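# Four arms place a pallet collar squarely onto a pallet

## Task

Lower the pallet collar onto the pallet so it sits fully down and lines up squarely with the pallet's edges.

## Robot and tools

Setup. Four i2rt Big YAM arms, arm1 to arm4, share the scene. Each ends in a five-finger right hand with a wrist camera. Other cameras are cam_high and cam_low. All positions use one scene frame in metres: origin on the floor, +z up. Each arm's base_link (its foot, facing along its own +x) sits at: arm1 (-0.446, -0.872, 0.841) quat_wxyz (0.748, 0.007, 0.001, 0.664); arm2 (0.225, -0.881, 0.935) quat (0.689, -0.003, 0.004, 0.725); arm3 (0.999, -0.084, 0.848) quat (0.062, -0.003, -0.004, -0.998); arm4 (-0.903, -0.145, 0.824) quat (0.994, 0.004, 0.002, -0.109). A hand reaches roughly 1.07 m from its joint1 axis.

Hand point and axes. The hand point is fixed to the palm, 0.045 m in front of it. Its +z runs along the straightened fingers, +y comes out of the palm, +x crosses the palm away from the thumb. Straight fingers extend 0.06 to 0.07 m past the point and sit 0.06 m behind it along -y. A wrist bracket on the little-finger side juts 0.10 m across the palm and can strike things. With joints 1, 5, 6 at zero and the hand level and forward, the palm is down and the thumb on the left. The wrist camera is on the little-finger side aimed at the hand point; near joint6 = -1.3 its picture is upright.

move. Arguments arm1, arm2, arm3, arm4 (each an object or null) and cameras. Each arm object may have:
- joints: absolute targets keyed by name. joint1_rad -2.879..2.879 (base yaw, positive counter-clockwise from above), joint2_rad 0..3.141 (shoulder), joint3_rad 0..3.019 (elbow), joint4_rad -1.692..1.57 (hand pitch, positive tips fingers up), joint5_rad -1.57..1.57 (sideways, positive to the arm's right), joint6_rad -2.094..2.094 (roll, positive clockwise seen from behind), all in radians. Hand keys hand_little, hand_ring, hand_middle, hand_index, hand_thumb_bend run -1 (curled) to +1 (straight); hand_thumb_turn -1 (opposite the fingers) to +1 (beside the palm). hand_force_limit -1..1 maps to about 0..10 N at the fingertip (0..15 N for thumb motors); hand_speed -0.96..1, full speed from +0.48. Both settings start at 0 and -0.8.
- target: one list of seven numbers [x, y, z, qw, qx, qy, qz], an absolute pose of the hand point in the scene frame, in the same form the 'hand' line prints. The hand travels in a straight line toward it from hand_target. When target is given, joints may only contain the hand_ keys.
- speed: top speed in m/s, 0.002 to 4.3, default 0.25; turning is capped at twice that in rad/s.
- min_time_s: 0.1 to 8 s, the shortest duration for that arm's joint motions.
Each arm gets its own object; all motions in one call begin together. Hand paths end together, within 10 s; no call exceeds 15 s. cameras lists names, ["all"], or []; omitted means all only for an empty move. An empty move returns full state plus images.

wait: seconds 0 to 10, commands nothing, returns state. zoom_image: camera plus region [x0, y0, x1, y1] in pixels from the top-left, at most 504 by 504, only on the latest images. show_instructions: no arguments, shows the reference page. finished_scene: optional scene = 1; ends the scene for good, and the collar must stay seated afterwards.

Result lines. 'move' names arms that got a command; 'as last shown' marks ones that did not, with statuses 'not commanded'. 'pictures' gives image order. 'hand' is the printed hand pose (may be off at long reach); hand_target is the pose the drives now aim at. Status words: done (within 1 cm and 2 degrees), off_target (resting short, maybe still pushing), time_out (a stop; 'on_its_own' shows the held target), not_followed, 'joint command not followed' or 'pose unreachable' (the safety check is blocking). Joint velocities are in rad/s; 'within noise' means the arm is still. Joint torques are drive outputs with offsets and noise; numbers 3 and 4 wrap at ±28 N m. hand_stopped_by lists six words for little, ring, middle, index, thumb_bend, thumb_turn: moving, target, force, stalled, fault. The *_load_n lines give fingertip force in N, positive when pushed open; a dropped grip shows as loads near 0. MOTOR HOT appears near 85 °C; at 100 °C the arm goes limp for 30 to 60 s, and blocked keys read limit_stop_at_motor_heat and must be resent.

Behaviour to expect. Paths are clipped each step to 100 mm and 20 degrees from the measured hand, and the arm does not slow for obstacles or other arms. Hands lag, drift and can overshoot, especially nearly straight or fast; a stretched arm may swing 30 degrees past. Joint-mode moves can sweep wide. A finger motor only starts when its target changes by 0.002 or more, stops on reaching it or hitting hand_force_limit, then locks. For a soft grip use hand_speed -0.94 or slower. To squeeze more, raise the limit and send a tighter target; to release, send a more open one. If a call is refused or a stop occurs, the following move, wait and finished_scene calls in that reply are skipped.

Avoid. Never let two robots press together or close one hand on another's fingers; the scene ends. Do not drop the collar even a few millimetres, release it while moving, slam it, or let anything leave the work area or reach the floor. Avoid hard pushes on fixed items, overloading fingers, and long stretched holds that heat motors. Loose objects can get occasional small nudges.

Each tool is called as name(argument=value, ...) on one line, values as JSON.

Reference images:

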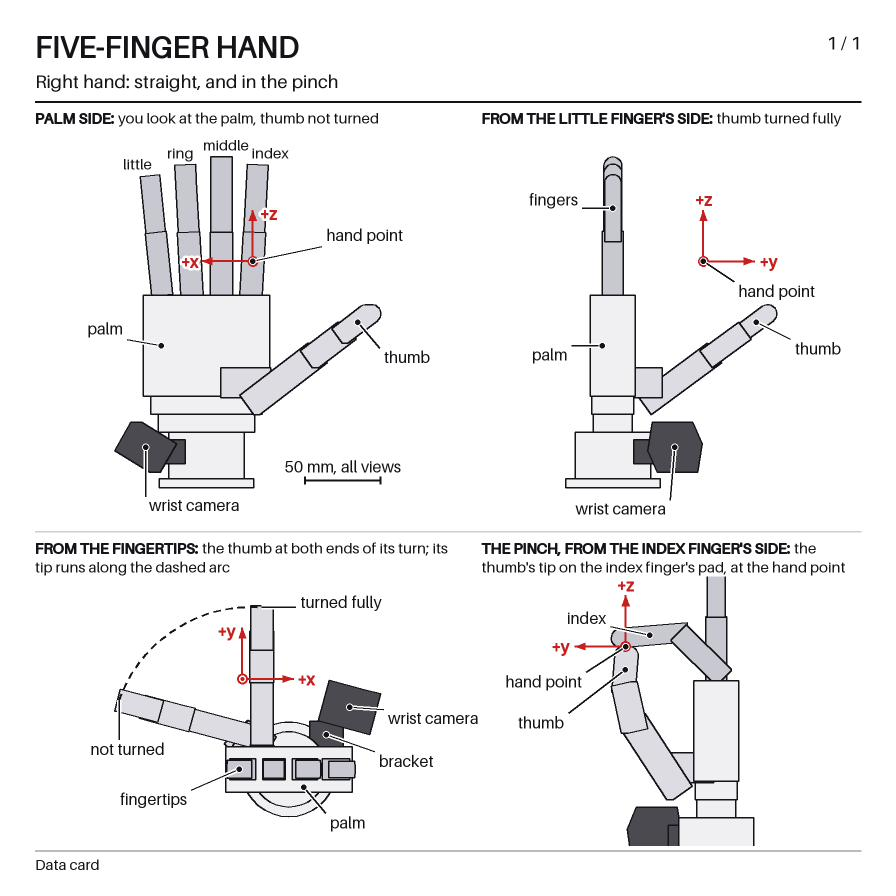

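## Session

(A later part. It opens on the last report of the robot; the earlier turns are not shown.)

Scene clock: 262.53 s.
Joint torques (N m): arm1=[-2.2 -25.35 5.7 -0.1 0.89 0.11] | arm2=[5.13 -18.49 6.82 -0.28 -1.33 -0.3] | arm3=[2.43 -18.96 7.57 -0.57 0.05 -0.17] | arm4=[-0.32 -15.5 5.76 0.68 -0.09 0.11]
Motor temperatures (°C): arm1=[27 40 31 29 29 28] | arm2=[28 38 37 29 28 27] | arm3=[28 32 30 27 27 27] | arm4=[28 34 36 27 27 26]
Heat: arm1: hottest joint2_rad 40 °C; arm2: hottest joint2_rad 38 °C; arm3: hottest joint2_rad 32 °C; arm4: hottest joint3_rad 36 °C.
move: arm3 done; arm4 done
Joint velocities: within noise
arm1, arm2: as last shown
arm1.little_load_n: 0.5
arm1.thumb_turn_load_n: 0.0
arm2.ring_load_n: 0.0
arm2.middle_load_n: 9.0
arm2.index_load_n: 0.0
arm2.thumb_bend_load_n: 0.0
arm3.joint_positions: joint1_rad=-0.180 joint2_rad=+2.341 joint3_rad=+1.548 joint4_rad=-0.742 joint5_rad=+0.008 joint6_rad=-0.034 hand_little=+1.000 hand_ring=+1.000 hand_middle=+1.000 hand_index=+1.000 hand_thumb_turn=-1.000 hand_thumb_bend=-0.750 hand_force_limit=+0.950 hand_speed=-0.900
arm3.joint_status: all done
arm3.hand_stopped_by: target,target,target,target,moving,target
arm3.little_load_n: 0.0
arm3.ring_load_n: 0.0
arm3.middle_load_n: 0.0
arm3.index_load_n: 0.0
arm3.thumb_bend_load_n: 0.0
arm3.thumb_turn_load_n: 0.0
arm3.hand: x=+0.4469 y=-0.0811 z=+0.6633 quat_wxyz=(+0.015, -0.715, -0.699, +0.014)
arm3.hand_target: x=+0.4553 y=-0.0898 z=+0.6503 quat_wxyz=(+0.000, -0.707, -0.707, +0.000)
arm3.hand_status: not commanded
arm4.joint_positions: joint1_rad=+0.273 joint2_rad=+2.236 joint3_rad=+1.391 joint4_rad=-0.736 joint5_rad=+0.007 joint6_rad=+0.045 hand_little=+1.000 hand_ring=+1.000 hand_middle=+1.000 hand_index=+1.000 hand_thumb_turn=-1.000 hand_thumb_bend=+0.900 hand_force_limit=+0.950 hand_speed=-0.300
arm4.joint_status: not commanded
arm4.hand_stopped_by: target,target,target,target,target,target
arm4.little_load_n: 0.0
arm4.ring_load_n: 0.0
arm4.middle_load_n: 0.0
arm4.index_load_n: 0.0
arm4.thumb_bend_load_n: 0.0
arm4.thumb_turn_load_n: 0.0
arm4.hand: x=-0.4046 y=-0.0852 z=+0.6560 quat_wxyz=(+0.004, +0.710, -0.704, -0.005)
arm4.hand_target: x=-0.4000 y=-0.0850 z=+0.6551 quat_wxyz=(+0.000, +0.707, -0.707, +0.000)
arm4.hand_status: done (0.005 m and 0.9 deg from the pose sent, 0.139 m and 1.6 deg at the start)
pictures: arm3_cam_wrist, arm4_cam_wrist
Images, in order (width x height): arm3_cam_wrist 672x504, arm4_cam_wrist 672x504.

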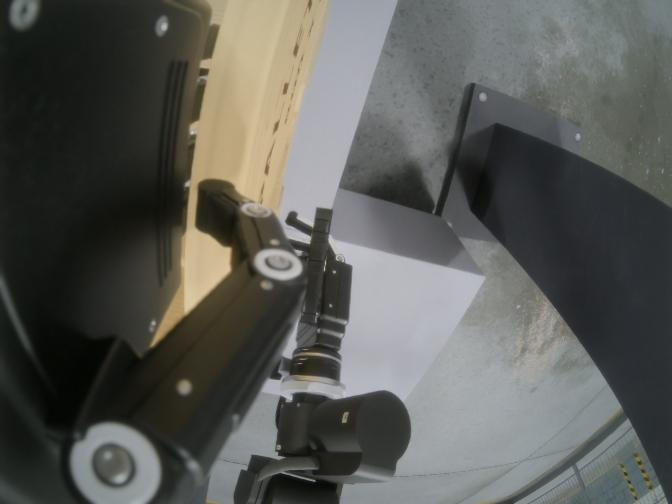

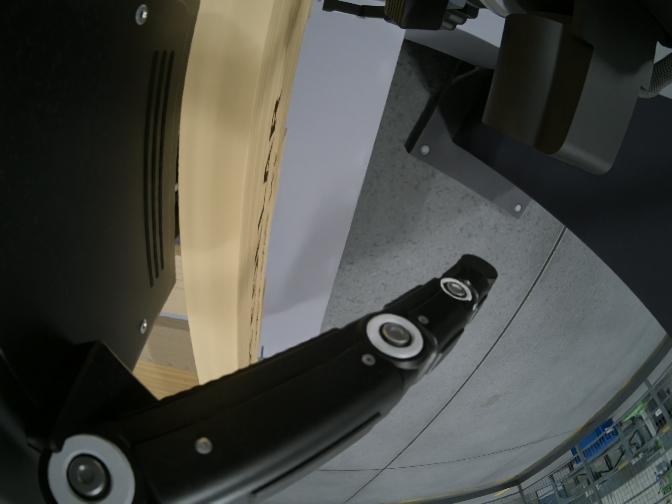

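move(arm3={"joints":{"hand_speed":-0.3,"hand_thumb_bend":0.5}})

move(arm4={"target":[-0.402,-0.085,0.63,0,0.7071,-0.7071,0],"speed":0.08}, arm3={"target":[0.452,-0.085,0.62,0,0.7071,0.7071,0],"speed":0.08}, cameras=["arm4_cam_wrist","arm3_cam_wrist"])

Scene clock: 264.43 s.
Joint torques (N m): arm1=[-2.08 -25.99 5.49 -0.24 0.89 0.06] | arm2=[5.36 -18.78 6.74 -0.36 -1.36 -0.3] | arm3=[3.25 -19.31 7.46 -0.65 -0.01 -0.17] | arm4=[-0.32 -15.5 5.76 0.66 -0.09 0.11]
Motor temperatures (°C): arm1=[27 40 31 29 29 28] | arm2=[28 38 37 29 28 27] | arm3=[28 32 30 27 27 27] | arm4=[28 34 36 27 27 26]
Heat: arm1: hottest joint2_rad 40 °C; arm2: hottest joint2_rad 38 °C; arm3: hottest joint2_rad 32 °C; arm4: hottest joint3_rad 36 °C.
move: arm3 done
Joint velocities: within noise
arm1, arm2, arm4: as last shown
arm2.ring_load_n: 0.5
arm3.joint_positions: joint1_rad=-0.180 joint2_rad=+2.341 joint3_rad=+1.548 joint4_rad=-0.742 joint5_rad=+0.008 joint6_rad=-0.034 hand_little=+1.000 hand_ring=+1.000 hand_middle=+1.000 hand_index=+1.000 hand_thumb_turn=-1.000 hand_thumb_bend=+0.500 hand_force_limit=+0.950 hand_speed=-0.300
arm3.joint_status: all done
arm3.hand_stopped_by: target,target,target,target,target,target
arm3.little_load_n: 0.0
arm3.ring_load_n: 0.0
arm3.middle_load_n: 0.0
arm3.index_load_n: 0.0
arm3.thumb_bend_load_n: 0.0
arm3.thumb_turn_load_n: 0.0
arm3.hand: x=+0.4469 y=-0.0811 z=+0.6633 quat_wxyz=(+0.015, -0.715, -0.699, +0.014)
arm3.hand_target: x=+0.4553 y=-0.0898 z=+0.6503 quat_wxyz=(+0.000, -0.707, -0.707, +0.000)
arm3.hand_status: not commanded
pictures: none

Scene clock: 265.53 s.
Joint torques (N m): arm1=[-2.26 -25.88 5.56 -0.02 0.95 0.12] | arm2=[5.25 -18.78 6.65 -0.35 -1.36 -0.29] | arm3=[1.96 -18.96 7.25 -0.01 0.02 -0.22] | arm4=[-0.32 -14.86 5.57 0.31 -0.18 0.11]
Motor temperatures (°C): arm1=[27 40 31 29 29 28] | arm2=[28 38 37 29 28 27] | arm3=[28 32 30 27 27 27] | arm4=[28 34 36 27 27 26]
Heat: arm1: hottest joint2_rad 40 °C; arm2: hottest joint2_rad 38 °C; arm3: hottest joint2_rad 32 °C; arm4: hottest joint3_rad 36 °C.
move: arm3 off_target; arm4 done
Joint velocities: within noise
arm1, arm2: as last shown
arm1.joint_positions: joint1_rad=+0.188 joint2_rad=+2.933 joint3_rad=+2.037 joint4_rad=-0.715 joint5_rad=+0.252 joint6_rad=-1.538 hand_little=-0.100 hand_ring=-0.307 hand_middle=-0.100 hand_index=-0.100 hand_thumb_turn=+1.000 hand_thumb_bend=+1.000 hand_force_limit=+0.200 hand_speed=-0.920
arm1.little_load_n: 0.0
arm1.middle_load_n: 0.0
arm1.index_load_n: 0.5
arm1.hand: x=-0.3852 y=-0.2608 z=+0.4436 quat_wxyz=(+0.092, +0.688, +0.716, +0.079)
arm1.hand_target: x=-0.3660 y=-0.2502 z=+0.4672 quat_wxyz=(+0.092, +0.701, +0.701, +0.092)
arm2.ring_load_n: 0.0
arm2.thumb_bend_load_n: -0.5
arm3.joint_positions: joint1_rad=-0.180 joint2_rad=+2.401 joint3_rad=+1.579 joint4_rad=-0.730 joint5_rad=+0.008 joint6_rad=-0.035 hand_little=+1.000 hand_ring=+1.000 hand_middle=+1.000 hand_index=+1.000 hand_thumb_turn=-1.000 hand_thumb_bend=+0.500 hand_force_limit=+0.950 hand_speed=-0.300
arm3.joint_status: not commanded
arm3.hand_stopped_by: target,target,target,target,target,target
arm3.little_load_n: 0.0
arm3.ring_load_n: 0.0
arm3.middle_load_n: 0.0
arm3.index_load_n: 0.0
arm3.thumb_bend_load_n: 0.0
arm3.thumb_turn_load_n: 0.0
arm3.hand: x=+0.4467 y=-0.0812 z=+0.6377 quat_wxyz=(+0.009, -0.715, -0.699, +0.008)
arm3.hand_target: x=+0.4526 y=-0.0849 z=+0.6204 quat_wxyz=(+0.000, -0.707, -0.707, +0.000)
arm3.hand_status: off_target (0.019 m and 1.8 deg from the pose sent, 0.044 m and 2.7 deg at the start)
arm4.joint_positions: joint1_rad=+0.273 joint2_rad=+2.272 joint3_rad=+1.391 joint4_rad=-0.680 joint5_rad=+0.010 joint6_rad=+0.046 hand_little=+1.000 hand_ring=+1.000 hand_middle=+1.000 hand_index=+1.000 hand_thumb_turn=-1.000 hand_thumb_bend=+0.900 hand_force_limit=+0.950 hand_speed=-0.300
arm4.joint_status: not commanded
arm4.hand_stopped_by: target,target,target,target,target,target
arm4.little_load_n: 0.0
arm4.ring_load_n: 0.0
arm4.middle_load_n: 0.0
arm4.index_load_n: 0.0
arm4.thumb_bend_load_n: 0.0
arm4.thumb_turn_load_n: 0.0
arm4.hand: x=-0.4008 y=-0.0854 z=+0.6352 quat_wxyz=(-0.002, +0.710, -0.704, +0.003)
arm4.hand_target: x=-0.4019 y=-0.0850 z=+0.6302 quat_wxyz=(+0.000, +0.707, -0.707, +0.000)
arm4.hand_status: done (0.005 m and 0.6 deg from the pose sent, 0.026 m and 0.9 deg at the start)
pictures: arm3_cam_wrist, arm4_cam_wrist
Images, in order (width x height): arm3_cam_wrist 672x504, arm4_cam_wrist 672x504.

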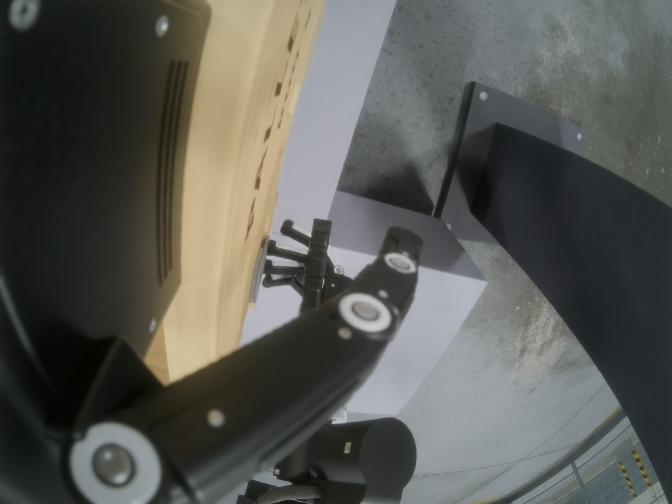

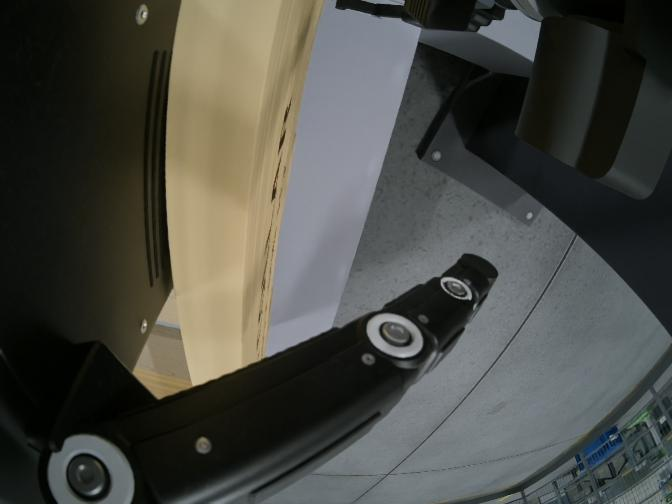

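Close both thumbs.

move(arm3={"joints":{"hand_speed":-0.85,"hand_thumb_bend":-0.2}}, arm4={"joints":{"hand_speed":-0.85,"hand_thumb_bend":-0.2}})

move(arm3={"joints":{"hand_speed":-0.92,"hand_thumb_bend":-0.9}}, arm4={"joints":{"hand_speed":-0.92,"hand_thumb_bend":-0.9}}, cameras=["arm4_cam_wrist","arm3_cam_wrist"])

Scene clock: 271.23 s.
Joint torques (N m): arm1=[-2.14 -25.76 5.71 -0.17 0.98 0.11] | arm2=[5.19 -18.61 6.74 -0.34 -1.35 -0.3] | arm3=[2.32 -19.19 7.02 0.2 0.05 -0.2] | arm4=[-0.38 -14.86 5.57 0.32 -0.18 0.11]
Motor temperatures (°C): arm1=[27 40 31 29 29 28] | arm2=[28 38 37 29 28 27] | arm3=[28 32 30 27 27 27] | arm4=[28 34 35 27 27 26]
Heat: arm1: hottest joint2_rad 40 °C; arm2: hottest joint2_rad 38 °C; arm3: hottest joint2_rad 32 °C; arm4: hottest joint3_rad 35 °C.
move: arm3 done; arm4 done
Joint velocities: within noise
arm1, arm2: as last shown
arm1.ring_load_n: 6.5
arm1.index_load_n: 0.0
arm2.middle_load_n: 9.5
arm2.thumb_bend_load_n: 0.0
arm3.joint_positions: joint1_rad=-0.180 joint2_rad=+2.401 joint3_rad=+1.579 joint4_rad=-0.730 joint5_rad=+0.008 joint6_rad=-0.035 hand_little=+1.000 hand_ring=+1.000 hand_middle=+1.000 hand_index=+1.000 hand_thumb_turn=-1.000 hand_thumb_bend=-0.200 hand_force_limit=+0.950 hand_speed=-0.850
arm3.joint_status: all done
arm3.hand_stopped_by: target,target,target,target,target,target
arm3.little_load_n: 0.0
arm3.ring_load_n: 0.0
arm3.middle_load_n: 0.0
arm3.index_load_n: 0.0
arm3.thumb_bend_load_n: 0.0
arm3.thumb_turn_load_n: 0.0
arm3.hand: x=+0.4467 y=-0.0812 z=+0.6377 quat_wxyz=(+0.009, -0.715, -0.699, +0.008)
arm3.hand_target: x=+0.4526 y=-0.0849 z=+0.6204 quat_wxyz=(+0.000, -0.707, -0.707, +0.000)
arm3.hand_status: not commanded
arm4.joint_positions: joint1_rad=+0.273 joint2_rad=+2.272 joint3_rad=+1.391 joint4_rad=-0.680 joint5_rad=+0.010 joint6_rad=+0.046 hand_little=+1.000 hand_ring=+1.000 hand_middle=+1.000 hand_index=+1.000 hand_thumb_turn=-1.000 hand_thumb_bend=-0.200 hand_force_limit=+0.950 hand_speed=-0.850
arm4.joint_status: all done
arm4.hand_stopped_by: target,target,target,target,target,target
arm4.little_load_n: 0.0
arm4.ring_load_n: 0.0
arm4.middle_load_n: 0.0
arm4.index_load_n: 0.0
arm4.thumb_bend_load_n: 0.0
arm4.thumb_turn_load_n: 0.0
arm4.hand: x=-0.4008 y=-0.0854 z=+0.6352 quat_wxyz=(-0.002, +0.710, -0.704, +0.003)
arm4.hand_target: x=-0.4019 y=-0.0850 z=+0.6302 quat_wxyz=(+0.000, +0.707, -0.707, +0.000)
arm4.hand_status: not commanded
pictures: none

Scene clock: 274.57 s.
Joint torques (N m): arm1=[-1.73 -25.88 5.63 -0.12 0.93 0.09] | arm2=[5.19 -18.67 6.74 -0.32 -1.36 -0.29] | arm3=[2.2 -19.31 7.41 0.02 0.04 -0.22] | arm4=[-0.32 -14.86 5.57 0.29 -0.18 0.41]
Motor temperatures (°C): arm1=[27 40 31 29 30 28] | arm2=[28 38 37 29 29 27] | arm3=[28 32 30 27 27 27] | arm4=[28 34 35 27 27 26]
Heat: arm1: hottest joint2_rad 40 °C; arm2: hottest joint2_rad 38 °C; arm3: hottest joint2_rad 32 °C; arm4: hottest joint3_rad 35 °C.
move: arm3 off_target; arm4 off_target
Joint velocities: within noise
arm1, arm2: as last shown
arm1.ring_load_n: 6.0
arm1.middle_load_n: 0.5
arm1.hand_target: x=-0.3660 y=-0.2503 z=+0.4671 quat_wxyz=(+0.093, +0.701, +0.701, +0.092)
arm2.ring_load_n: 0.5
arm2.middle_load_n: 9.0
arm3.joint_positions: joint1_rad=-0.180 joint2_rad=+2.401 joint3_rad=+1.579 joint4_rad=-0.730 joint5_rad=+0.008 joint6_rad=-0.033 hand_little=+1.000 hand_ring=+1.000 hand_middle=+1.000 hand_index=+1.000 hand_thumb_turn=-1.000 hand_thumb_bend=-0.527 hand_force_limit=+0.950 hand_speed=-0.920
arm3.joint_status: hand_thumb_bend off_target (ended at -0.527, target -0.900); the others done
arm3.hand_stopped_by: target,target,target,target,force,target
arm3.little_load_n: 0.0
arm3.ring_load_n: 0.0
arm3.middle_load_n: 0.0
arm3.index_load_n: 0.5
arm3.thumb_bend_load_n: 13.5
arm3.thumb_turn_load_n: 1.0
arm3.hand: x=+0.4466 y=-0.0813 z=+0.6377 quat_wxyz=(+0.009, -0.715, -0.699, +0.008)
arm3.hand_target: x=+0.4526 y=-0.0849 z=+0.6204 quat_wxyz=(+0.000, -0.707, -0.707, +0.000)
arm3.hand_status: not commanded
arm4.joint_positions: joint1_rad=+0.273 joint2_rad=+2.273 joint3_rad=+1.391 joint4_rad=-0.680 joint5_rad=+0.010 joint6_rad=+0.017 hand_little=+1.000 hand_ring=+1.000 hand_middle=+1.000 hand_index=+1.000 hand_thumb_turn=-1.000 hand_thumb_bend=-0.413 hand_force_limit=+0.950 hand_speed=-0.920
arm4.joint_status: hand_thumb_bend off_target (ended at -0.413, target -0.900); the others done
arm4.hand_stopped_by: target,target,target,target,force,target
arm4.little_load_n: 0.0
arm4.ring_load_n: 0.0
arm4.middle_load_n: 0.0
arm4.index_load_n: 0.0
arm4.thumb_bend_load_n: 14.5
arm4.thumb_turn_load_n: 1.0
arm4.hand: x=-0.4017 y=-0.0871 z=+0.6350 quat_wxyz=(-0.002, +0.720, -0.694, +0.003)
arm4.hand_target: x=-0.4020 y=-0.0850 z=+0.6302 quat_wxyz=(+0.000, +0.707, -0.707, +0.000)
arm4.hand_status: not commanded
pictures: arm3_cam_wrist, arm4_cam_wrist
Images, in order (width x height): arm3_cam_wrist 672x504, arm4_cam_wrist 672x504.

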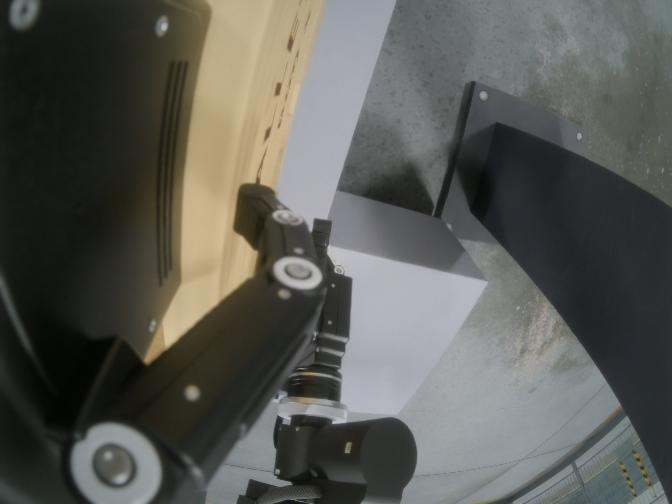

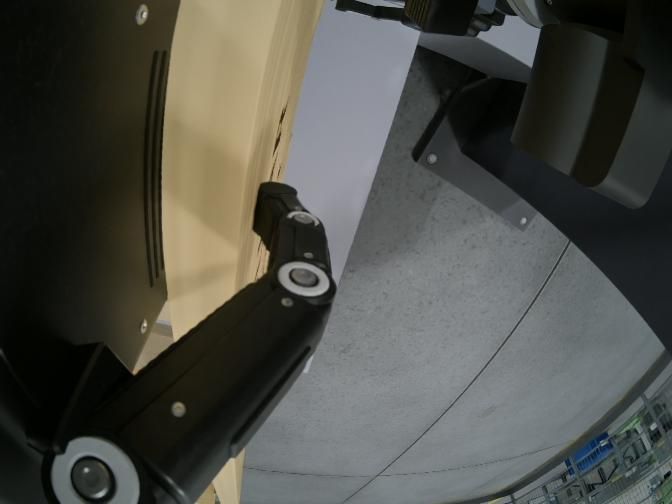

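move(arm3={"target":[0.450,-0.10,0.645,0,0.7071,0.7071,0],"speed":0.03}, arm4={"target":[-0.402,-0.10,0.65,0,0.7071,-0.7071,0],"speed":0.03}, arm1={"target":[-0.366,-0.262,0.468,0.0923,0.7010,0.7010,0.0923],"speed":0.03}, arm2={"target":[0.402,-0.188,0.440,-0.064,0.704,-0.678,-0.2015],"speed":0.03}, cameras=["arm1_cam_wrist","arm2_cam_wrist","cam_low"])

Scene clock: 277.83 s.
Joint torques (N m): arm1=[-2.08 -25 5.22 -0.02 1.03 0.13] | arm2=[4.78 -18.55 6 -0.49 -1.37 -0.41] | arm3=[3.9 -22.65 6.6 -1.26 -0.02 -0.1] | arm4=[-2.26 -17.9 4.94 -0.66 -0.01 0.15]
Motor temperatures (°C): arm1=[27 41 31 29 30 28] | arm2=[28 38 37 29 29 27] | arm3=[28 32 30 27 27 27] | arm4=[28 34 35 27 27 26]
Heat: arm1: hottest joint2_rad 41 °C; arm2: hottest joint2_rad 38 °C; arm3: hottest joint2_rad 32 °C; arm4: hottest joint3_rad 35 °C.
move: arm1 off_target; arm2 off_target; arm3 off_target; arm4 off_target
Joint velocities: within noise
arm1.joint_positions: joint1_rad=+0.188 joint2_rad=+2.907 joint3_rad=+1.977 joint4_rad=-0.682 joint5_rad=+0.251 joint6_rad=-1.538 hand_little=-0.100 hand_ring=-0.307 hand_middle=-0.100 hand_index=-0.100 hand_thumb_turn=+1.000 hand_thumb_bend=+1.000 hand_force_limit=+0.200 hand_speed=-0.920
arm1.joint_status: not commanded
arm1.hand_stopped_by: target,force,target,target,target,target
arm1.little_load_n: 0.0
arm1.ring_load_n: 6.5
arm1.middle_load_n: 0.5
arm1.index_load_n: 0.0
arm1.thumb_bend_load_n: 0.0
arm1.thumb_turn_load_n: 0.0
arm1.hand: x=-0.3845 y=-0.2717 z=+0.4457 quat_wxyz=(+0.093, +0.688, +0.716, +0.078)
arm1.hand_target: x=-0.3661 y=-0.2623 z=+0.4673 quat_wxyz=(+0.093, +0.701, +0.701, +0.092)
arm1.hand_status: off_target (0.031 m and 2.8 deg from the pose sent, 0.031 m and 2.8 deg at the start)
arm2.joint_positions: joint1_rad=-0.486 joint2_rad=+3.146 joint3_rad=+2.189 joint4_rad=-0.241 joint5_rad=-0.204 joint6_rad=+1.242 hand_little=-0.500 hand_ring=-0.380 hand_middle=-0.239 hand_index=+0.000 hand_thumb_turn=+1.000 hand_thumb_bend=+1.000 hand_force_limit=+0.200 hand_speed=-0.300
arm2.joint_status: not commanded
arm2.hand_stopped_by: target,target,target,target,target,target
arm2.little_load_n: 0.0
arm2.ring_load_n: 0.5
arm2.middle_load_n: 8.5
arm2.index_load_n: 0.0
arm2.thumb_bend_load_n: -0.5
arm2.thumb_turn_load_n: 0.0
arm2.hand: x=+0.4328 y=-0.1882 z=+0.4468 quat_wxyz=(-0.126, +0.668, -0.715, -0.161)
arm2.hand_target: x=+0.4021 y=-0.1898 z=+0.4421 quat_wxyz=(-0.107, +0.691, -0.694, -0.171)
arm2.hand_status: off_target (0.032 m and 10.4 deg from the pose sent, 0.029 m and 12.4 deg at the start; a joint's target at an end of its range on 90 of 93 steps)
arm3.joint_positions: joint1_rad=-0.178 joint2_rad=+2.399 joint3_rad=+1.579 joint4_rad=-0.731 joint5_rad=+0.008 joint6_rad=-0.027 hand_little=+1.000 hand_ring=+1.000 hand_middle=+1.000 hand_index=+1.000 hand_thumb_turn=-1.000 hand_thumb_bend=-0.527 hand_force_limit=+0.950 hand_speed=-0.920
arm3.joint_status: not commanded
arm3.hand_stopped_by: target,target,target,target,force,target
arm3.little_load_n: 0.0
arm3.ring_load_n: 0.0
arm3.middle_load_n: 0.0
arm3.index_load_n: 0.5
arm3.thumb_bend_load_n: 13.5
arm3.thumb_turn_load_n: 0.5
arm3.hand: x=+0.4463 y=-0.0824 z=+0.6384 quat_wxyz=(+0.009, -0.717, -0.697, +0.008)
arm3.hand_target: x=+0.4502 y=-0.0996 z=+0.6447 quat_wxyz=(+0.000, -0.707, -0.707, +0.000)
arm3.hand_status: off_target (0.019 m and 2.1 deg from the pose sent, 0.020 m and 1.9 deg at the start)
arm4.joint_positions: joint1_rad=+0.270 joint2_rad=+2.270 joint3_rad=+1.391 joint4_rad=-0.689 joint5_rad=+0.005 joint6_rad=+0.015 hand_little=+1.000 hand_ring=+1.000 hand_middle=+1.000 hand_index=+1.000 hand_thumb_turn=-1.000 hand_thumb_bend=-0.413 hand_force_limit=+0.950 hand_speed=-0.920
arm4.joint_status: not commanded
arm4.hand_stopped_by: target,target,target,target,force,target
arm4.little_load_n: 0.0
arm4.ring_load_n: 0.0
arm4.middle_load_n: 0.0
arm4.index_load_n: 0.0
arm4.thumb_bend_load_n: 14.0
arm4.thumb_turn_load_n: 1.0
arm4.hand: x=-0.4033 y=-0.0878 z=+0.6370 quat_wxyz=(-0.001, +0.720, -0.694, -0.001)
arm4.hand_target: x=-0.4020 y=-0.0997 z=+0.6497 quat_wxyz=(+0.000, +0.707, -0.707, +0.000)
arm4.hand_status: off_target (0.018 m and 2.1 deg from the pose sent, 0.020 m and 2.1 deg at the start)
Images, in order (width x height): arm1_cam_wrist 672x504, arm2_cam_wrist 672x504, cam_low 672x504.

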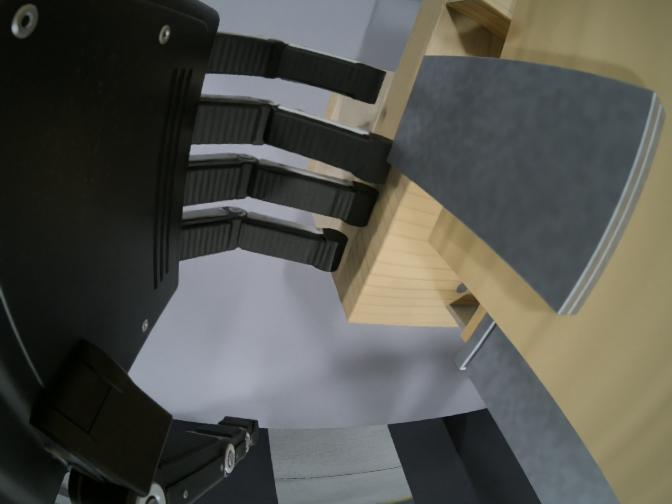

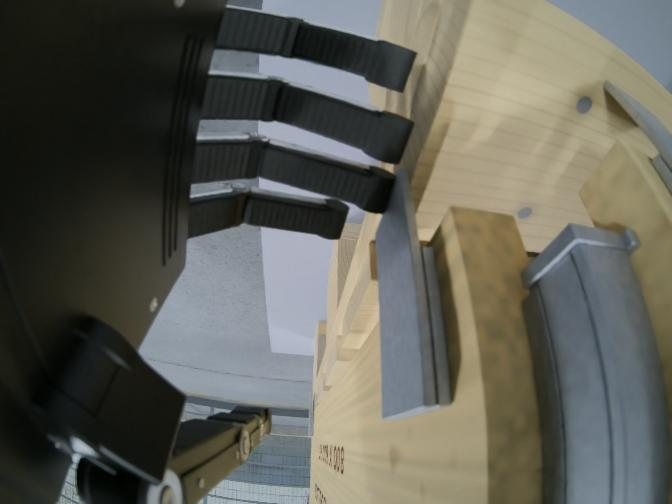

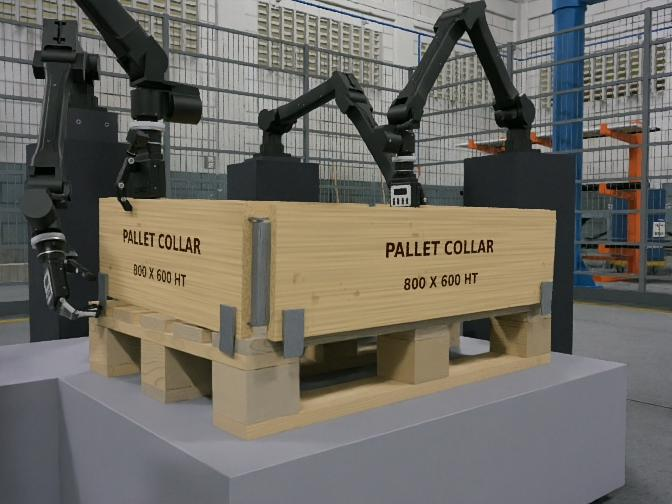

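move(arm3={"target":[0.450,-0.125,0.650,0,0.7071,0.7071,0],"speed":0.03}, arm4={"target":[-0.402,-0.125,0.655,0,0.7071,-0.7071,0],"speed":0.03}, arm2={"target":[0.394,-0.192,0.439,-0.064,0.704,-0.678,-0.2015],"speed":0.03}, cameras=["arm1_cam_wrist","arm2_cam_wrist","cam_low"])

Scene clock: 280.47 s.
Joint torques (N m): arm1=[-2.37 -25.93 5.22 0.02 1.01 0.13] | arm2=[5.83 -18.55 5.27 -0.47 -1.56 -0.41] | arm3=[6.36 -23.18 6.34 -1.74 -0.46 0.16] | arm4=[-5.13 -18.61 4.71 -0.95 0.74 -0.16]
Motor temperatures (°C): arm1=[27 41 31 29 30 28] | arm2=[28 38 37 29 29 27] | arm3=[28 32 30 27 27 27] | arm4=[28 34 34 27 27 26]
Heat: arm1: hottest joint2_rad 41 °C; arm2: hottest joint2_rad 38 °C; arm3: hottest joint2_rad 32 °C; arm4: hottest joint2_rad 34 °C.
move: arm2 off_target; arm3 off_target; arm4 off_target
Joint velocities: within noise
arm1: as last shown
arm1.little_load_n: 0.5
arm1.ring_load_n: 6.0
arm1.middle_load_n: 0.0
arm1.hand_target: x=-0.3660 y=-0.2623 z=+0.4672 quat_wxyz=(+0.093, +0.701, +0.701, +0.092)
arm2.joint_positions: joint1_rad=-0.489 joint2_rad=+3.146 joint3_rad=+2.189 joint4_rad=-0.243 joint5_rad=-0.216 joint6_rad=+1.238 hand_little=-0.500 hand_ring=-0.380 hand_middle=-0.239 hand_index=+0.000 hand_thumb_turn=+1.000 hand_thumb_bend=+1.000 hand_force_limit=+0.200 hand_speed=-0.300
arm2.joint_status: not commanded
arm2.hand_stopped_by: target,target,target,target,target,target
arm2.little_load_n: 0.0
arm2.ring_load_n: 0.0
arm2.middle_load_n: 9.5
arm2.index_load_n: 0.0
arm2.thumb_bend_load_n: 0.0
arm2.thumb_turn_load_n: 0.0
arm2.hand: x=+0.4325 y=-0.1890 z=+0.4477 quat_wxyz=(-0.123, +0.669, -0.714, -0.166)
arm2.hand_target: x=+0.3945 y=-0.1938 z=+0.4409 quat_wxyz=(-0.098, +0.694, -0.691, -0.177)
arm2.hand_status: off_target (0.040 m and 9.8 deg from the pose sent, 0.040 m and 10.4 deg at the start; a joint's target at an end of its range on 70 of 71 steps)
arm3.joint_positions: joint1_rad=-0.170 joint2_rad=+2.398 joint3_rad=+1.579 joint4_rad=-0.733 joint5_rad=+0.025 joint6_rad=-0.017 hand_little=+1.000 hand_ring=+1.000 hand_middle=+1.000 hand_index=+1.000 hand_thumb_turn=-1.000 hand_thumb_bend=-0.527 hand_force_limit=+0.950 hand_speed=-0.920
arm3.joint_status: not commanded
arm3.hand_stopped_by: target,target,target,target,force,target
arm3.little_load_n: 0.0
arm3.ring_load_n: 0.0
arm3.middle_load_n: 0.0
arm3.index_load_n: 0.0
arm3.thumb_bend_load_n: 14.0
arm3.thumb_turn_load_n: 0.5
arm3.hand: x=+0.4460 y=-0.0843 z=+0.6388 quat_wxyz=(+0.015, -0.717, -0.697, +0.002)
arm3.hand_target: x=+0.4510 y=-0.1234 z=+0.6492 quat_wxyz=(+0.000, -0.707, -0.707, +0.000)
arm3.hand_status: off_target (0.042 m and 2.4 deg from the pose sent, 0.044 m and 2.1 deg at the start)
arm4.joint_positions: joint1_rad=+0.259 joint2_rad=+2.270 joint3_rad=+1.391 joint4_rad=-0.689 joint5_rad=-0.017 joint6_rad=+0.003 hand_little=+1.000 hand_ring=+1.000 hand_middle=+1.000 hand_index=+1.000 hand_thumb_turn=-1.000 hand_thumb_bend=-0.413 hand_force_limit=+0.950 hand_speed=-0.920
arm4.joint_status: not commanded
arm4.hand_stopped_by: target,target,target,target,force,target
arm4.little_load_n: 0.0
arm4.ring_load_n: 0.0
arm4.middle_load_n: 0.0
arm4.index_load_n: 0.0
arm4.thumb_bend_load_n: 13.5
arm4.thumb_turn_load_n: 2.5
arm4.hand: x=-0.4033 y=-0.0899 z=+0.6377 quat_wxyz=(-0.009, +0.720, -0.694, -0.009)
arm4.hand_target: x=-0.4027 y=-0.1237 z=+0.6538 quat_wxyz=(+0.000, +0.707, -0.707, +0.000)
arm4.hand_status: off_target (0.039 m and 2.6 deg from the pose sent, 0.041 m and 2.0 deg at the start)
Images, in order (width x height): arm1_cam_wrist 672x504, arm2_cam_wrist 672x504, cam_low 672x504.

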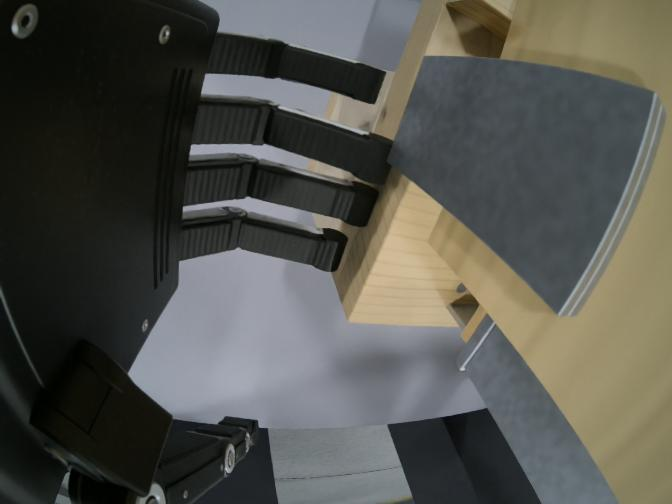

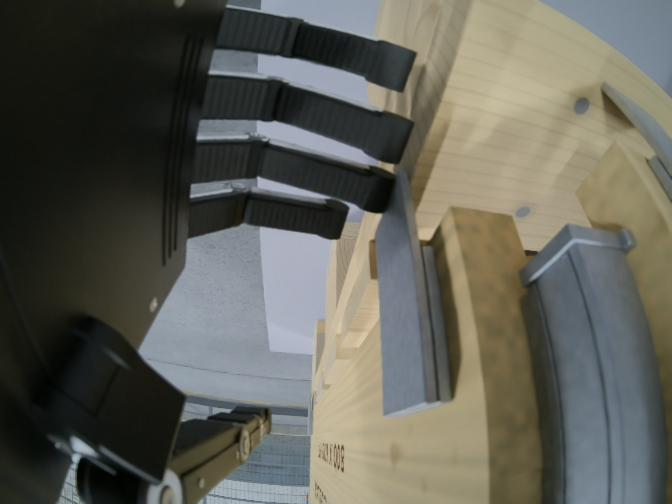

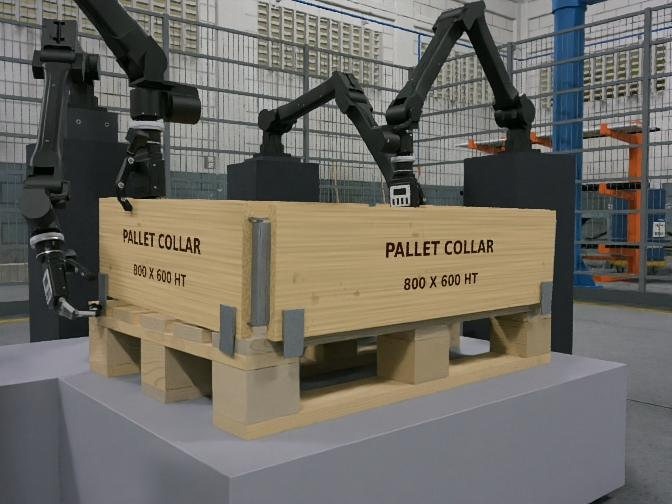

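move(arm1={"target":[-0.366,-0.252,0.466,0.0923,0.7010,0.7010,0.0923],"speed":0.03})

move(arm1={"joints":{"hand_little":-0.40}}, cameras=["arm1_cam_wrist"])

Scene clock: 282.00 s.
Joint torques (N m): arm1=[-2.2 -23.41 9.14 -0.35 1.02 0.14] | arm2=[5.66 -18.67 5.3 -0.54 -1.57 -0.39] | arm3=[6.24 -23.41 6.54 -1.42 -0.54 0.16] | arm4=[-5.07 -18.61 4.71 -0.96 0.74 -0.16]
Motor temperatures (°C): arm1=[27 42 31 29 30 28] | arm2=[28 38 37 29 29 27] | arm3=[28 32 30 27 27 27] | arm4=[28 34 34 27 27 26]
Heat: arm1: hottest joint2_rad 42 °C; arm2: hottest joint2_rad 38 °C; arm3: hottest joint2_rad 32 °C; arm4: hottest joint2_rad 34 °C.
move: arm1 off_target
Joint velocities: within noise
arm1.joint_positions: joint1_rad=+0.188 joint2_rad=+2.907 joint3_rad=+1.982 joint4_rad=-0.692 joint5_rad=+0.250 joint6_rad=-1.539 hand_little=-0.100 hand_ring=-0.307 hand_middle=-0.100 hand_index=-0.100 hand_thumb_turn=+1.000 hand_thumb_bend=+1.000 hand_force_limit=+0.200 hand_speed=-0.920
arm1.joint_status: not commanded
arm1.hand_stopped_by: target,force,target,target,target,target
arm1.little_load_n: 0.0
arm1.ring_load_n: 8.0
arm1.middle_load_n: 0.5
arm1.index_load_n: 0.0
arm1.thumb_bend_load_n: 0.0
arm1.thumb_turn_load_n: 0.0
arm1.hand: x=-0.3847 y=-0.2714 z=+0.4470 quat_wxyz=(+0.094, +0.687, +0.716, +0.076)
arm1.hand_target: x=-0.3659 y=-0.2527 z=+0.4662 quat_wxyz=(+0.092, +0.701, +0.701, +0.093)
arm1.hand_status: off_target (0.033 m and 3.0 deg from the pose sent, 0.034 m and 2.8 deg at the start)
arm2, arm3, arm4: as last shown
arm4.thumb_bend_load_n: 14.0
arm4.thumb_turn_load_n: 2.0
pictures: none

Scene clock: 283.83 s.
Joint torques (N m): arm1=[-2.67 -23.82 9.21 -0.66 1.04 0.11] | arm2=[5.6 -18.73 5.34 -0.55 -1.55 -0.38] | arm3=[6.53 -23.06 6.37 -1.44 -0.53 0.17] | arm4=[-5.13 -18.61 4.7 -0.94 0.74 -0.16]
Motor temperatures (°C): arm1=[27 42 31 29 30 28] | arm2=[28 38 37 29 29 27] | arm3=[28 32 30 27 27 27] | arm4=[28 35 34 27 27 26]
Heat: arm1: hottest joint2_rad 42 °C; arm2: hottest joint2_rad 38 °C; arm3: hottest joint2_rad 32 °C; arm4: hottest joint2_rad 35 °C.
move: arm1 done
Joint velocities: within noise
arm1.joint_positions: joint1_rad=+0.188 joint2_rad=+2.907 joint3_rad=+1.982 joint4_rad=-0.692 joint5_rad=+0.250 joint6_rad=-1.539 hand_little=-0.400 hand_ring=-0.307 hand_middle=-0.100 hand_index=-0.100 hand_thumb_turn=+1.000 hand_thumb_bend=+1.000 hand_force_limit=+0.200 hand_speed=-0.920
arm1.joint_status: all done
arm1.hand_stopped_by: target,force,target,target,target,target
arm1.little_load_n: 0.5
arm1.ring_load_n: 8.0
arm1.middle_load_n: 0.0
arm1.index_load_n: 0.0
arm1.thumb_bend_load_n: 0.0
arm1.thumb_turn_load_n: 0.0
arm1.hand: x=-0.3847 y=-0.2715 z=+0.4470 quat_wxyz=(+0.094, +0.687, +0.716, +0.076)
arm1.hand_target: x=-0.3659 y=-0.2528 z=+0.4662 quat_wxyz=(+0.092, +0.701, +0.701, +0.093)
arm1.hand_status: not commanded
arm2, arm3, arm4: as last shown
arm3.middle_load_n: 0.5
arm3.thumb_bend_load_n: 13.5
arm4.thumb_turn_load_n: 2.5
Images, in order (width x height): arm1_cam_wrist 672x504.

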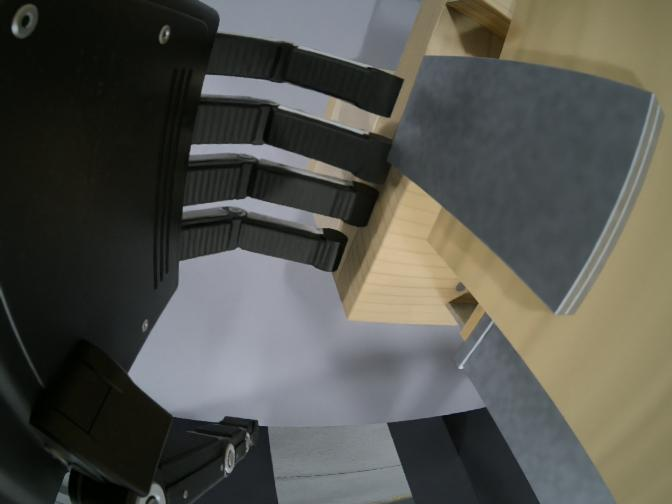

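move(arm1={"joints":{"hand_little":-0.7}})

move(arm1={"target":[-0.366,-0.266,0.470,0.0923,0.7010,0.7010,0.0923],"speed":0.03}, cameras=["arm1_cam_wrist"])

Scene clock: 285.77 s.
Joint torques (N m): arm1=[-1.96 -23.77 9.29 -0.61 1.02 0.09] | arm2=[5.77 -18.49 5.35 -0.47 -1.54 -0.4] | arm3=[6.53 -23 6.42 -1.54 -0.6 0.17] | arm4=[-5.13 -18.61 4.7 -0.92 0.74 -0.16]
Motor temperatures (°C): arm1=[27 42 31 29 30 28] | arm2=[28 38 37 29 29 27] | arm3=[28 32 30 27 27 27] | arm4=[28 35 34 27 27 26]
Heat: arm1: hottest joint2_rad 42 °C; arm2: hottest joint2_rad 38 °C; arm3: hottest joint2_rad 32 °C; arm4: hottest joint2_rad 35 °C.
move: arm1 done
Joint velocities: within noise
arm1.joint_positions: joint1_rad=+0.188 joint2_rad=+2.907 joint3_rad=+1.982 joint4_rad=-0.692 joint5_rad=+0.250 joint6_rad=-1.539 hand_little=-0.700 hand_ring=-0.307 hand_middle=-0.100 hand_index=-0.100 hand_thumb_turn=+1.000 hand_thumb_bend=+1.000 hand_force_limit=+0.200 hand_speed=-0.920
arm1.joint_status: all done
arm1.hand_stopped_by: target,force,target,target,target,target
arm1.little_load_n: 0.0
arm1.ring_load_n: 8.0
arm1.middle_load_n: 0.5
arm1.index_load_n: 0.0
arm1.thumb_bend_load_n: 0.0
arm1.thumb_turn_load_n: 0.0
arm1.hand: x=-0.3847 y=-0.2715 z=+0.4470 quat_wxyz=(+0.094, +0.687, +0.716, +0.076)
arm1.hand_target: x=-0.3659 y=-0.2528 z=+0.4662 quat_wxyz=(+0.092, +0.701, +0.701, +0.093)
arm1.hand_status: not commanded
arm2, arm3, arm4: as last shown
arm3.middle_load_n: 0.0
pictures: none

Scene clock: 286.87 s.
Joint torques (N m): arm1=[-2.26 -25 5.68 0.2 1.01 0.06] | arm2=[5.66 -18.73 5.33 -0.54 -1.55 -0.39] | arm3=[6.59 -23.12 6.57 -1.37 -0.57 0.18] | arm4=[-4.66 -18.55 4.79 -0.92 0.72 -0.11]
Motor temperatures (°C): arm1=[27 42 31 29 30 28] | arm2=[28 38 37 29 29 27] | arm3=[28 32 30 27 27 27] | arm4=[28 35 34 27 27 26]
Heat: arm1: hottest joint2_rad 42 °C; arm2: hottest joint2_rad 38 °C; arm3: hottest joint2_rad 32 °C; arm4: hottest joint2_rad 35 °C.
move: arm1 off_target
Joint velocities: within noise
arm1.joint_positions: joint1_rad=+0.188 joint2_rad=+2.885 joint3_rad=+1.947 joint4_rad=-0.675 joint5_rad=+0.250 joint6_rad=-1.531 hand_little=-0.700 hand_ring=-0.308 hand_middle=-0.100 hand_index=-0.100 hand_thumb_turn=+1.000 hand_thumb_bend=+1.000 hand_force_limit=+0.200 hand_speed=-0.920
arm1.joint_status: not commanded
arm1.hand_stopped_by: target,force,target,target,target,target
arm1.little_load_n: 0.0
arm1.ring_load_n: 0.5
arm1.middle_load_n: 4.0
arm1.index_load_n: 0.0
arm1.thumb_bend_load_n: 0.0
arm1.thumb_turn_load_n: 0.0
arm1.hand: x=-0.3846 y=-0.2757 z=+0.4522 quat_wxyz=(+0.093, +0.690, +0.713, +0.078)
arm1.hand_target: x=-0.3661 y=-0.2664 z=+0.4695 quat_wxyz=(+0.093, +0.701, +0.701, +0.092)
arm1.hand_status: off_target (0.028 m and 2.5 deg from the pose sent, 0.030 m and 3.0 deg at the start)
arm2, arm3, arm4: as last shown
arm2.joint_positions: joint1_rad=-0.489 joint2_rad=+3.146 joint3_rad=+2.189 joint4_rad=-0.243 joint5_rad=-0.216 joint6_rad=+1.237 hand_little=-0.500 hand_ring=-0.380 hand_middle=-0.239 hand_index=+0.000 hand_thumb_turn=+1.000 hand_thumb_bend=+1.000 hand_force_limit=+0.200 hand_speed=-0.300
arm2.little_load_n: 0.5
arm2.hand: x=+0.4324 y=-0.1890 z=+0.4478 quat_wxyz=(-0.123, +0.669, -0.714, -0.166)
arm3.joint_positions: joint1_rad=-0.169 joint2_rad=+2.398 joint3_rad=+1.579 joint4_rad=-0.733 joint5_rad=+0.026 joint6_rad=-0.016 hand_little=+1.000 hand_ring=+1.000 hand_middle=+1.000 hand_index=+1.000 hand_thumb_turn=-1.000 hand_thumb_bend=-0.527 hand_force_limit=+0.950 hand_speed=-0.920
arm3.middle_load_n: 0.5
arm3.thumb_bend_load_n: 14.0
arm3.hand: x=+0.4460 y=-0.0845 z=+0.6388 quat_wxyz=(+0.015, -0.717, -0.697, +0.002)
arm4.joint_positions: joint1_rad=+0.254 joint2_rad=+2.270 joint3_rad=+1.390 joint4_rad=-0.690 joint5_rad=-0.016 joint6_rad=-0.002 hand_little=+1.000 hand_ring=+1.000 hand_middle=+1.000 hand_index=+1.000 hand_thumb_turn=-1.000 hand_thumb_bend=-0.413 hand_force_limit=+0.950 hand_speed=-0.920
arm4.thumb_bend_load_n: 13.5
arm4.thumb_turn_load_n: 2.0
arm4.hand: x=-0.4042 y=-0.0928 z=+0.6374 quat_wxyz=(-0.008, +0.720, -0.694, -0.010)
arm4.hand_target: x=-0.4028 y=-0.1236 z=+0.6537 quat_wxyz=(+0.000, +0.707, -0.707, +0.000)
Images, in order (width x height): arm1_cam_wrist 672x504.

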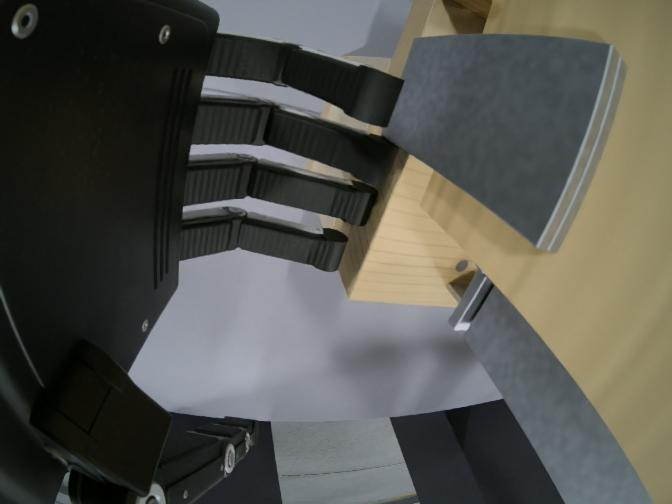

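move(arm1={"target":[-0.392,-0.262,0.420,0.0923,0.7010,0.7010,0.0923],"speed":0.06,"joints":{"hand_little":-0.2,"hand_speed":-0.5}})

move(arm1={"target":[-0.392,-0.235,0.425,0.0923,0.7010,0.7010,0.0923],"speed":0.06,"joints":{"hand_ring":-0.22,"hand_little":-0.22}}, cameras=["arm1_cam_wrist"])

Scene clock: 288.67 s.
Joint torques (N m): arm1=[-0.26 -20.31 9.46 0.05 0.36 -0.02] | arm2=[5.66 -18.67 5.34 -0.51 -1.53 -0.39] | arm3=[6.83 -22.95 6.46 -1.24 -0.56 0.15] | arm4=[-4.66 -18.61 4.79 -0.94 0.71 -0.11]
Motor temperatures (°C): arm1=[27 42 31 29 30 28] | arm2=[28 38 37 29 30 27] | arm3=[28 32 30 27 27 27] | arm4=[28 35 34 27 27 26]
Heat: arm1: hottest joint2_rad 42 °C; arm2: hottest joint2_rad 38 °C; arm3: hottest joint2_rad 32 °C; arm4: hottest joint2_rad 35 °C.
move: arm1 off_target
Joint velocities: within noise
arm1.joint_positions: joint1_rad=+0.197 joint2_rad=+2.962 joint3_rad=+2.056 joint4_rad=-0.695 joint5_rad=+0.268 joint6_rad=-1.483 hand_little=-0.200 hand_ring=-0.308 hand_middle=-0.100 hand_index=-0.100 hand_thumb_turn=+1.000 hand_thumb_bend=+1.000 hand_force_limit=+0.200 hand_speed=-0.500
arm1.joint_status: all done
arm1.hand_stopped_by: target,force,target,target,target,target
arm1.little_load_n: 0.0
arm1.ring_load_n: 0.0
arm1.middle_load_n: 0.0
arm1.index_load_n: 0.0
arm1.thumb_bend_load_n: 0.0
arm1.thumb_turn_load_n: 0.0
arm1.hand: x=-0.3892 y=-0.2637 z=+0.4310 quat_wxyz=(+0.091, +0.704, +0.698, +0.091)
arm1.hand_target: x=-0.3920 y=-0.2624 z=+0.4203 quat_wxyz=(+0.092, +0.701, +0.701, +0.093)
arm1.hand_status: off_target (0.011 m and 0.5 deg from the pose sent, 0.036 m and 2.5 deg at the start)
arm2, arm3, arm4: as last shown
arm2.little_load_n: 0.0
arm3.middle_load_n: 0.0
arm4.thumb_turn_load_n: 2.5
pictures: none

Scene clock: 290.00 s.
Joint torques (N m): arm1=[-0.26 -20.37 10.04 -0.01 0.34 -0.05] | arm2=[5.66 -18.55 5.31 -0.43 -1.53 -0.39] | arm3=[6.18 -22.24 6.43 -1.39 -0.57 0.15] | arm4=[-4.72 -18.61 4.79 -0.91 0.72 -0.11]
Motor temperatures (°C): arm1=[27 42 31 29 30 28] | arm2=[28 38 37 29 30 27] | arm3=[28 32 30 27 27 27] | arm4=[28 35 34 27 27 26]
Heat: arm1: hottest joint2_rad 42 °C; arm2: hottest joint2_rad 38 °C; arm3: hottest joint2_rad 32 °C; arm4: hottest joint2_rad 35 °C.
move: arm1 off_target
Joint velocities: within noise
arm1.joint_positions: joint1_rad=+0.197 joint2_rad=+3.009 joint3_rad=+2.199 joint4_rad=-0.783 joint5_rad=+0.268 joint6_rad=-1.483 hand_little=-0.220 hand_ring=-0.220 hand_middle=-0.100 hand_index=-0.100 hand_thumb_turn=+1.000 hand_thumb_bend=+1.000 hand_force_limit=+0.200 hand_speed=-0.500
arm1.joint_status: all done
arm1.hand_stopped_by: target,target,target,target,target,target
arm1.little_load_n: 0.0
arm1.ring_load_n: 0.0
arm1.middle_load_n: 0.0
arm1.index_load_n: 0.0
arm1.thumb_bend_load_n: 0.0
arm1.thumb_turn_load_n: 0.0
arm1.hand: x=-0.3915 y=-0.2337 z=+0.4374 quat_wxyz=(+0.088, +0.704, +0.698, +0.094)
arm1.hand_target: x=-0.3920 y=-0.2355 z=+0.4253 quat_wxyz=(+0.092, +0.701, +0.701, +0.093)
arm1.hand_status: off_target (0.013 m and 0.8 deg from the pose sent, 0.029 m and 0.5 deg at the start)
arm2, arm3, arm4: as last shown
arm2.middle_load_n: 9.0
Images, in order (width x height): arm1_cam_wrist 672x504.

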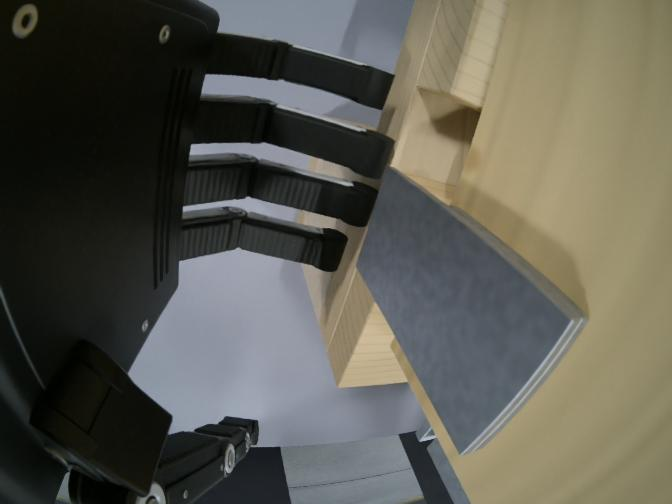

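move(arm1={"target":[-0.368,-0.240,0.425,0.0923,0.7010,0.7010,0.0923],"speed":0.06,"joints":{"hand_ring":-0.3,"hand_middle":-0.3,"hand_little":0.0}})

move(arm1={"target":[-0.368,-0.240,0.456,0.0923,0.7010,0.7010,0.0923],"speed":0.03}, cameras=["arm1_cam_wrist"])

Scene clock: 291.67 s.
Joint torques (N m): arm1=[-2.61 -22.01 6.65 0.85 0.44 -0.21] | arm2=[5.6 -18.61 5.35 -0.55 -1.55 -0.37] | arm3=[6.71 -22.65 6.28 -1.47 -0.58 0.16] | arm4=[-4.72 -18.61 4.79 -0.91 0.72 -0.11]
Motor temperatures (°C): arm1=[27 42 31 29 30 28] | arm2=[28 38 37 29 30 27] | arm3=[29 32 30 27 27 27] | arm4=[28 35 33 27 27 26]
Heat: arm1: hottest joint2_rad 42 °C; arm2: hottest joint2_rad 38 °C; arm3: hottest joint2_rad 32 °C; arm4: hottest joint2_rad 35 °C.
move: arm1 off_target
Joint velocities: within noise
arm1.joint_positions: joint1_rad=+0.188 joint2_rad=+3.009 joint3_rad=+2.196 joint4_rad=-0.773 joint5_rad=+0.266 joint6_rad=-1.509 hand_little=+0.000 hand_ring=-0.300 hand_middle=-0.300 hand_index=-0.100 hand_thumb_turn=+1.000 hand_thumb_bend=+1.000 hand_force_limit=+0.200 hand_speed=-0.500
arm1.joint_status: all done
arm1.hand_stopped_by: target,target,target,target,target,target
arm1.little_load_n: 0.0
arm1.ring_load_n: 0.5
arm1.middle_load_n: 0.0
arm1.index_load_n: 0.0
arm1.thumb_bend_load_n: 0.0
arm1.thumb_turn_load_n: 0.0
arm1.hand: x=-0.3855 y=-0.2322 z=+0.4362 quat_wxyz=(+0.086, +0.699, +0.704, +0.094)
arm1.hand_target: x=-0.3684 y=-0.2405 z=+0.4254 quat_wxyz=(+0.092, +0.701, +0.701, +0.092)
arm1.hand_status: off_target (0.022 m and 0.8 deg from the pose sent, 0.027 m and 0.8 deg at the start)
arm2, arm3, arm4: as last shown
arm2.thumb_bend_load_n: -0.5
pictures: none

Scene clock: 293.17 s.
Joint torques (N m): arm1=[-2.14 -25.11 5.35 -0.28 0.77 0.18] | arm2=[5.36 -18.55 5.3 -0.55 -1.55 -0.37] | arm3=[6.01 -23.36 6.34 -1.42 -0.59 0.11] | arm4=[-4.66 -18.61 4.79 -0.91 0.72 -0.11]
Motor temperatures (°C): arm1=[27 42 31 29 30 28] | arm2=[28 38 37 29 30 27] | arm3=[29 32 29 27 27 27] | arm4=[28 35 33 27 27 26]
Heat: arm1: hottest joint2_rad 42 °C; arm2: hottest joint2_rad 38 °C; arm3: hottest joint2_rad 32 °C; arm4: hottest joint2_rad 35 °C.
move: arm1 off_target
Joint velocities: within noise
arm1.joint_positions: joint1_rad=+0.187 joint2_rad=+2.976 joint3_rad=+2.132 joint4_rad=-0.742 joint5_rad=+0.257 joint6_rad=-1.541 hand_little=+0.000 hand_ring=-0.300 hand_middle=-0.299 hand_index=-0.100 hand_thumb_turn=+1.000 hand_thumb_bend=+1.000 hand_force_limit=+0.200 hand_speed=-0.500
arm1.joint_status: not commanded
arm1.hand_stopped_by: target,target,target,target,target,target
arm1.little_load_n: 0.0
arm1.ring_load_n: 1.5
arm1.middle_load_n: 6.0
arm1.index_load_n: 0.0
arm1.thumb_bend_load_n: 0.0
arm1.thumb_turn_load_n: 0.0
arm1.hand: x=-0.3848 y=-0.2389 z=+0.4400 quat_wxyz=(+0.085, +0.688, +0.715, +0.089)
arm1.hand_target: x=-0.3681 y=-0.2399 z=+0.4553 quat_wxyz=(+0.093, +0.701, +0.701, +0.092)
arm1.hand_status: off_target (0.023 m and 2.3 deg from the pose sent, 0.028 m and 0.8 deg at the start)
arm2.joint_positions: joint1_rad=-0.489 joint2_rad=+3.146 joint3_rad=+2.189 joint4_rad=-0.243 joint5_rad=-0.217 joint6_rad=+1.237 hand_little=-0.500 hand_ring=-0.380 hand_middle=-0.239 hand_index=+0.000 hand_thumb_turn=+1.000 hand_thumb_bend=+1.000 hand_force_limit=+0.200 hand_speed=-0.300
arm2.joint_status: not commanded
arm2.hand_stopped_by: target,target,target,target,target,target
arm2.little_load_n: 0.0
arm2.ring_load_n: 0.0
arm2.middle_load_n: 9.5
arm2.index_load_n: 0.0
arm2.thumb_bend_load_n: 0.0
arm2.thumb_turn_load_n: 0.0
arm2.hand: x=+0.4323 y=-0.1890 z=+0.4478 quat_wxyz=(-0.123, +0.669, -0.714, -0.166)
arm2.hand_target: x=+0.3945 y=-0.1938 z=+0.4409 quat_wxyz=(-0.098, +0.694, -0.691, -0.177)
arm2.hand_status: not commanded
arm3.joint_positions: joint1_rad=-0.169 joint2_rad=+2.398 joint3_rad=+1.579 joint4_rad=-0.733 joint5_rad=+0.026 joint6_rad=-0.016 hand_little=+1.000 hand_ring=+1.000 hand_middle=+1.000 hand_index=+1.000 hand_thumb_turn=-1.000 hand_thumb_bend=-0.527 hand_force_limit=+0.950 hand_speed=-0.920
arm3.joint_status: not commanded
arm3.hand_stopped_by: target,target,target,target,force,target
arm3.little_load_n: 0.0
arm3.ring_load_n: 0.0
arm3.middle_load_n: 0.5
arm3.index_load_n: 0.5
arm3.thumb_bend_load_n: 13.5
arm3.thumb_turn_load_n: 0.5
arm3.hand: x=+0.4460 y=-0.0845 z=+0.6388 quat_wxyz=(+0.015, -0.717, -0.697, +0.002)
arm3.hand_target: x=+0.4510 y=-0.1234 z=+0.6492 quat_wxyz=(+0.000, -0.707, -0.707, +0.000)
arm3.hand_status: not commanded
arm4.joint_positions: joint1_rad=+0.254 joint2_rad=+2.270 joint3_rad=+1.390 joint4_rad=-0.690 joint5_rad=-0.016 joint6_rad=-0.002 hand_little=+1.000 hand_ring=+1.000 hand_middle=+1.000 hand_index=+1.000 hand_thumb_turn=-1.000 hand_thumb_bend=-0.413 hand_force_limit=+0.950 hand_speed=-0.920
arm4.joint_status: not commanded
arm4.hand_stopped_by: target,target,target,target,force,target
arm4.little_load_n: 0.0
arm4.ring_load_n: 0.0
arm4.middle_load_n: 0.0
arm4.index_load_n: 0.0
arm4.thumb_bend_load_n: 13.5
arm4.thumb_turn_load_n: 2.5
arm4.hand: x=-0.4042 y=-0.0928 z=+0.6374 quat_wxyz=(-0.008, +0.720, -0.694, -0.010)
arm4.hand_target: x=-0.4028 y=-0.1236 z=+0.6537 quat_wxyz=(+0.000, +0.707, -0.707, +0.000)
arm4.hand_status: not commanded
Images, in order (width x height): arm1_cam_wrist 672x504.

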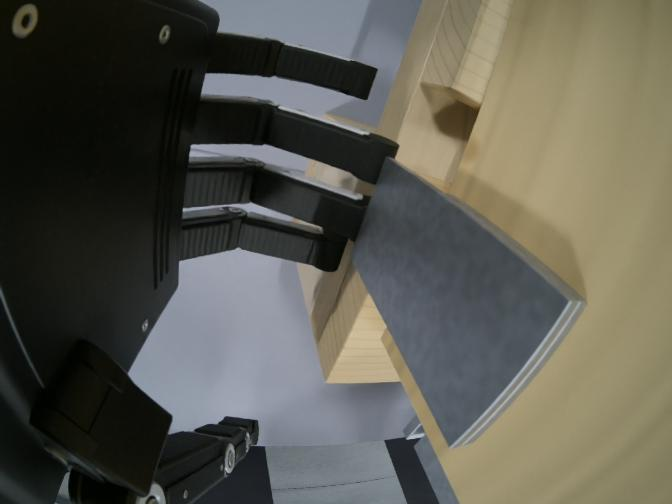

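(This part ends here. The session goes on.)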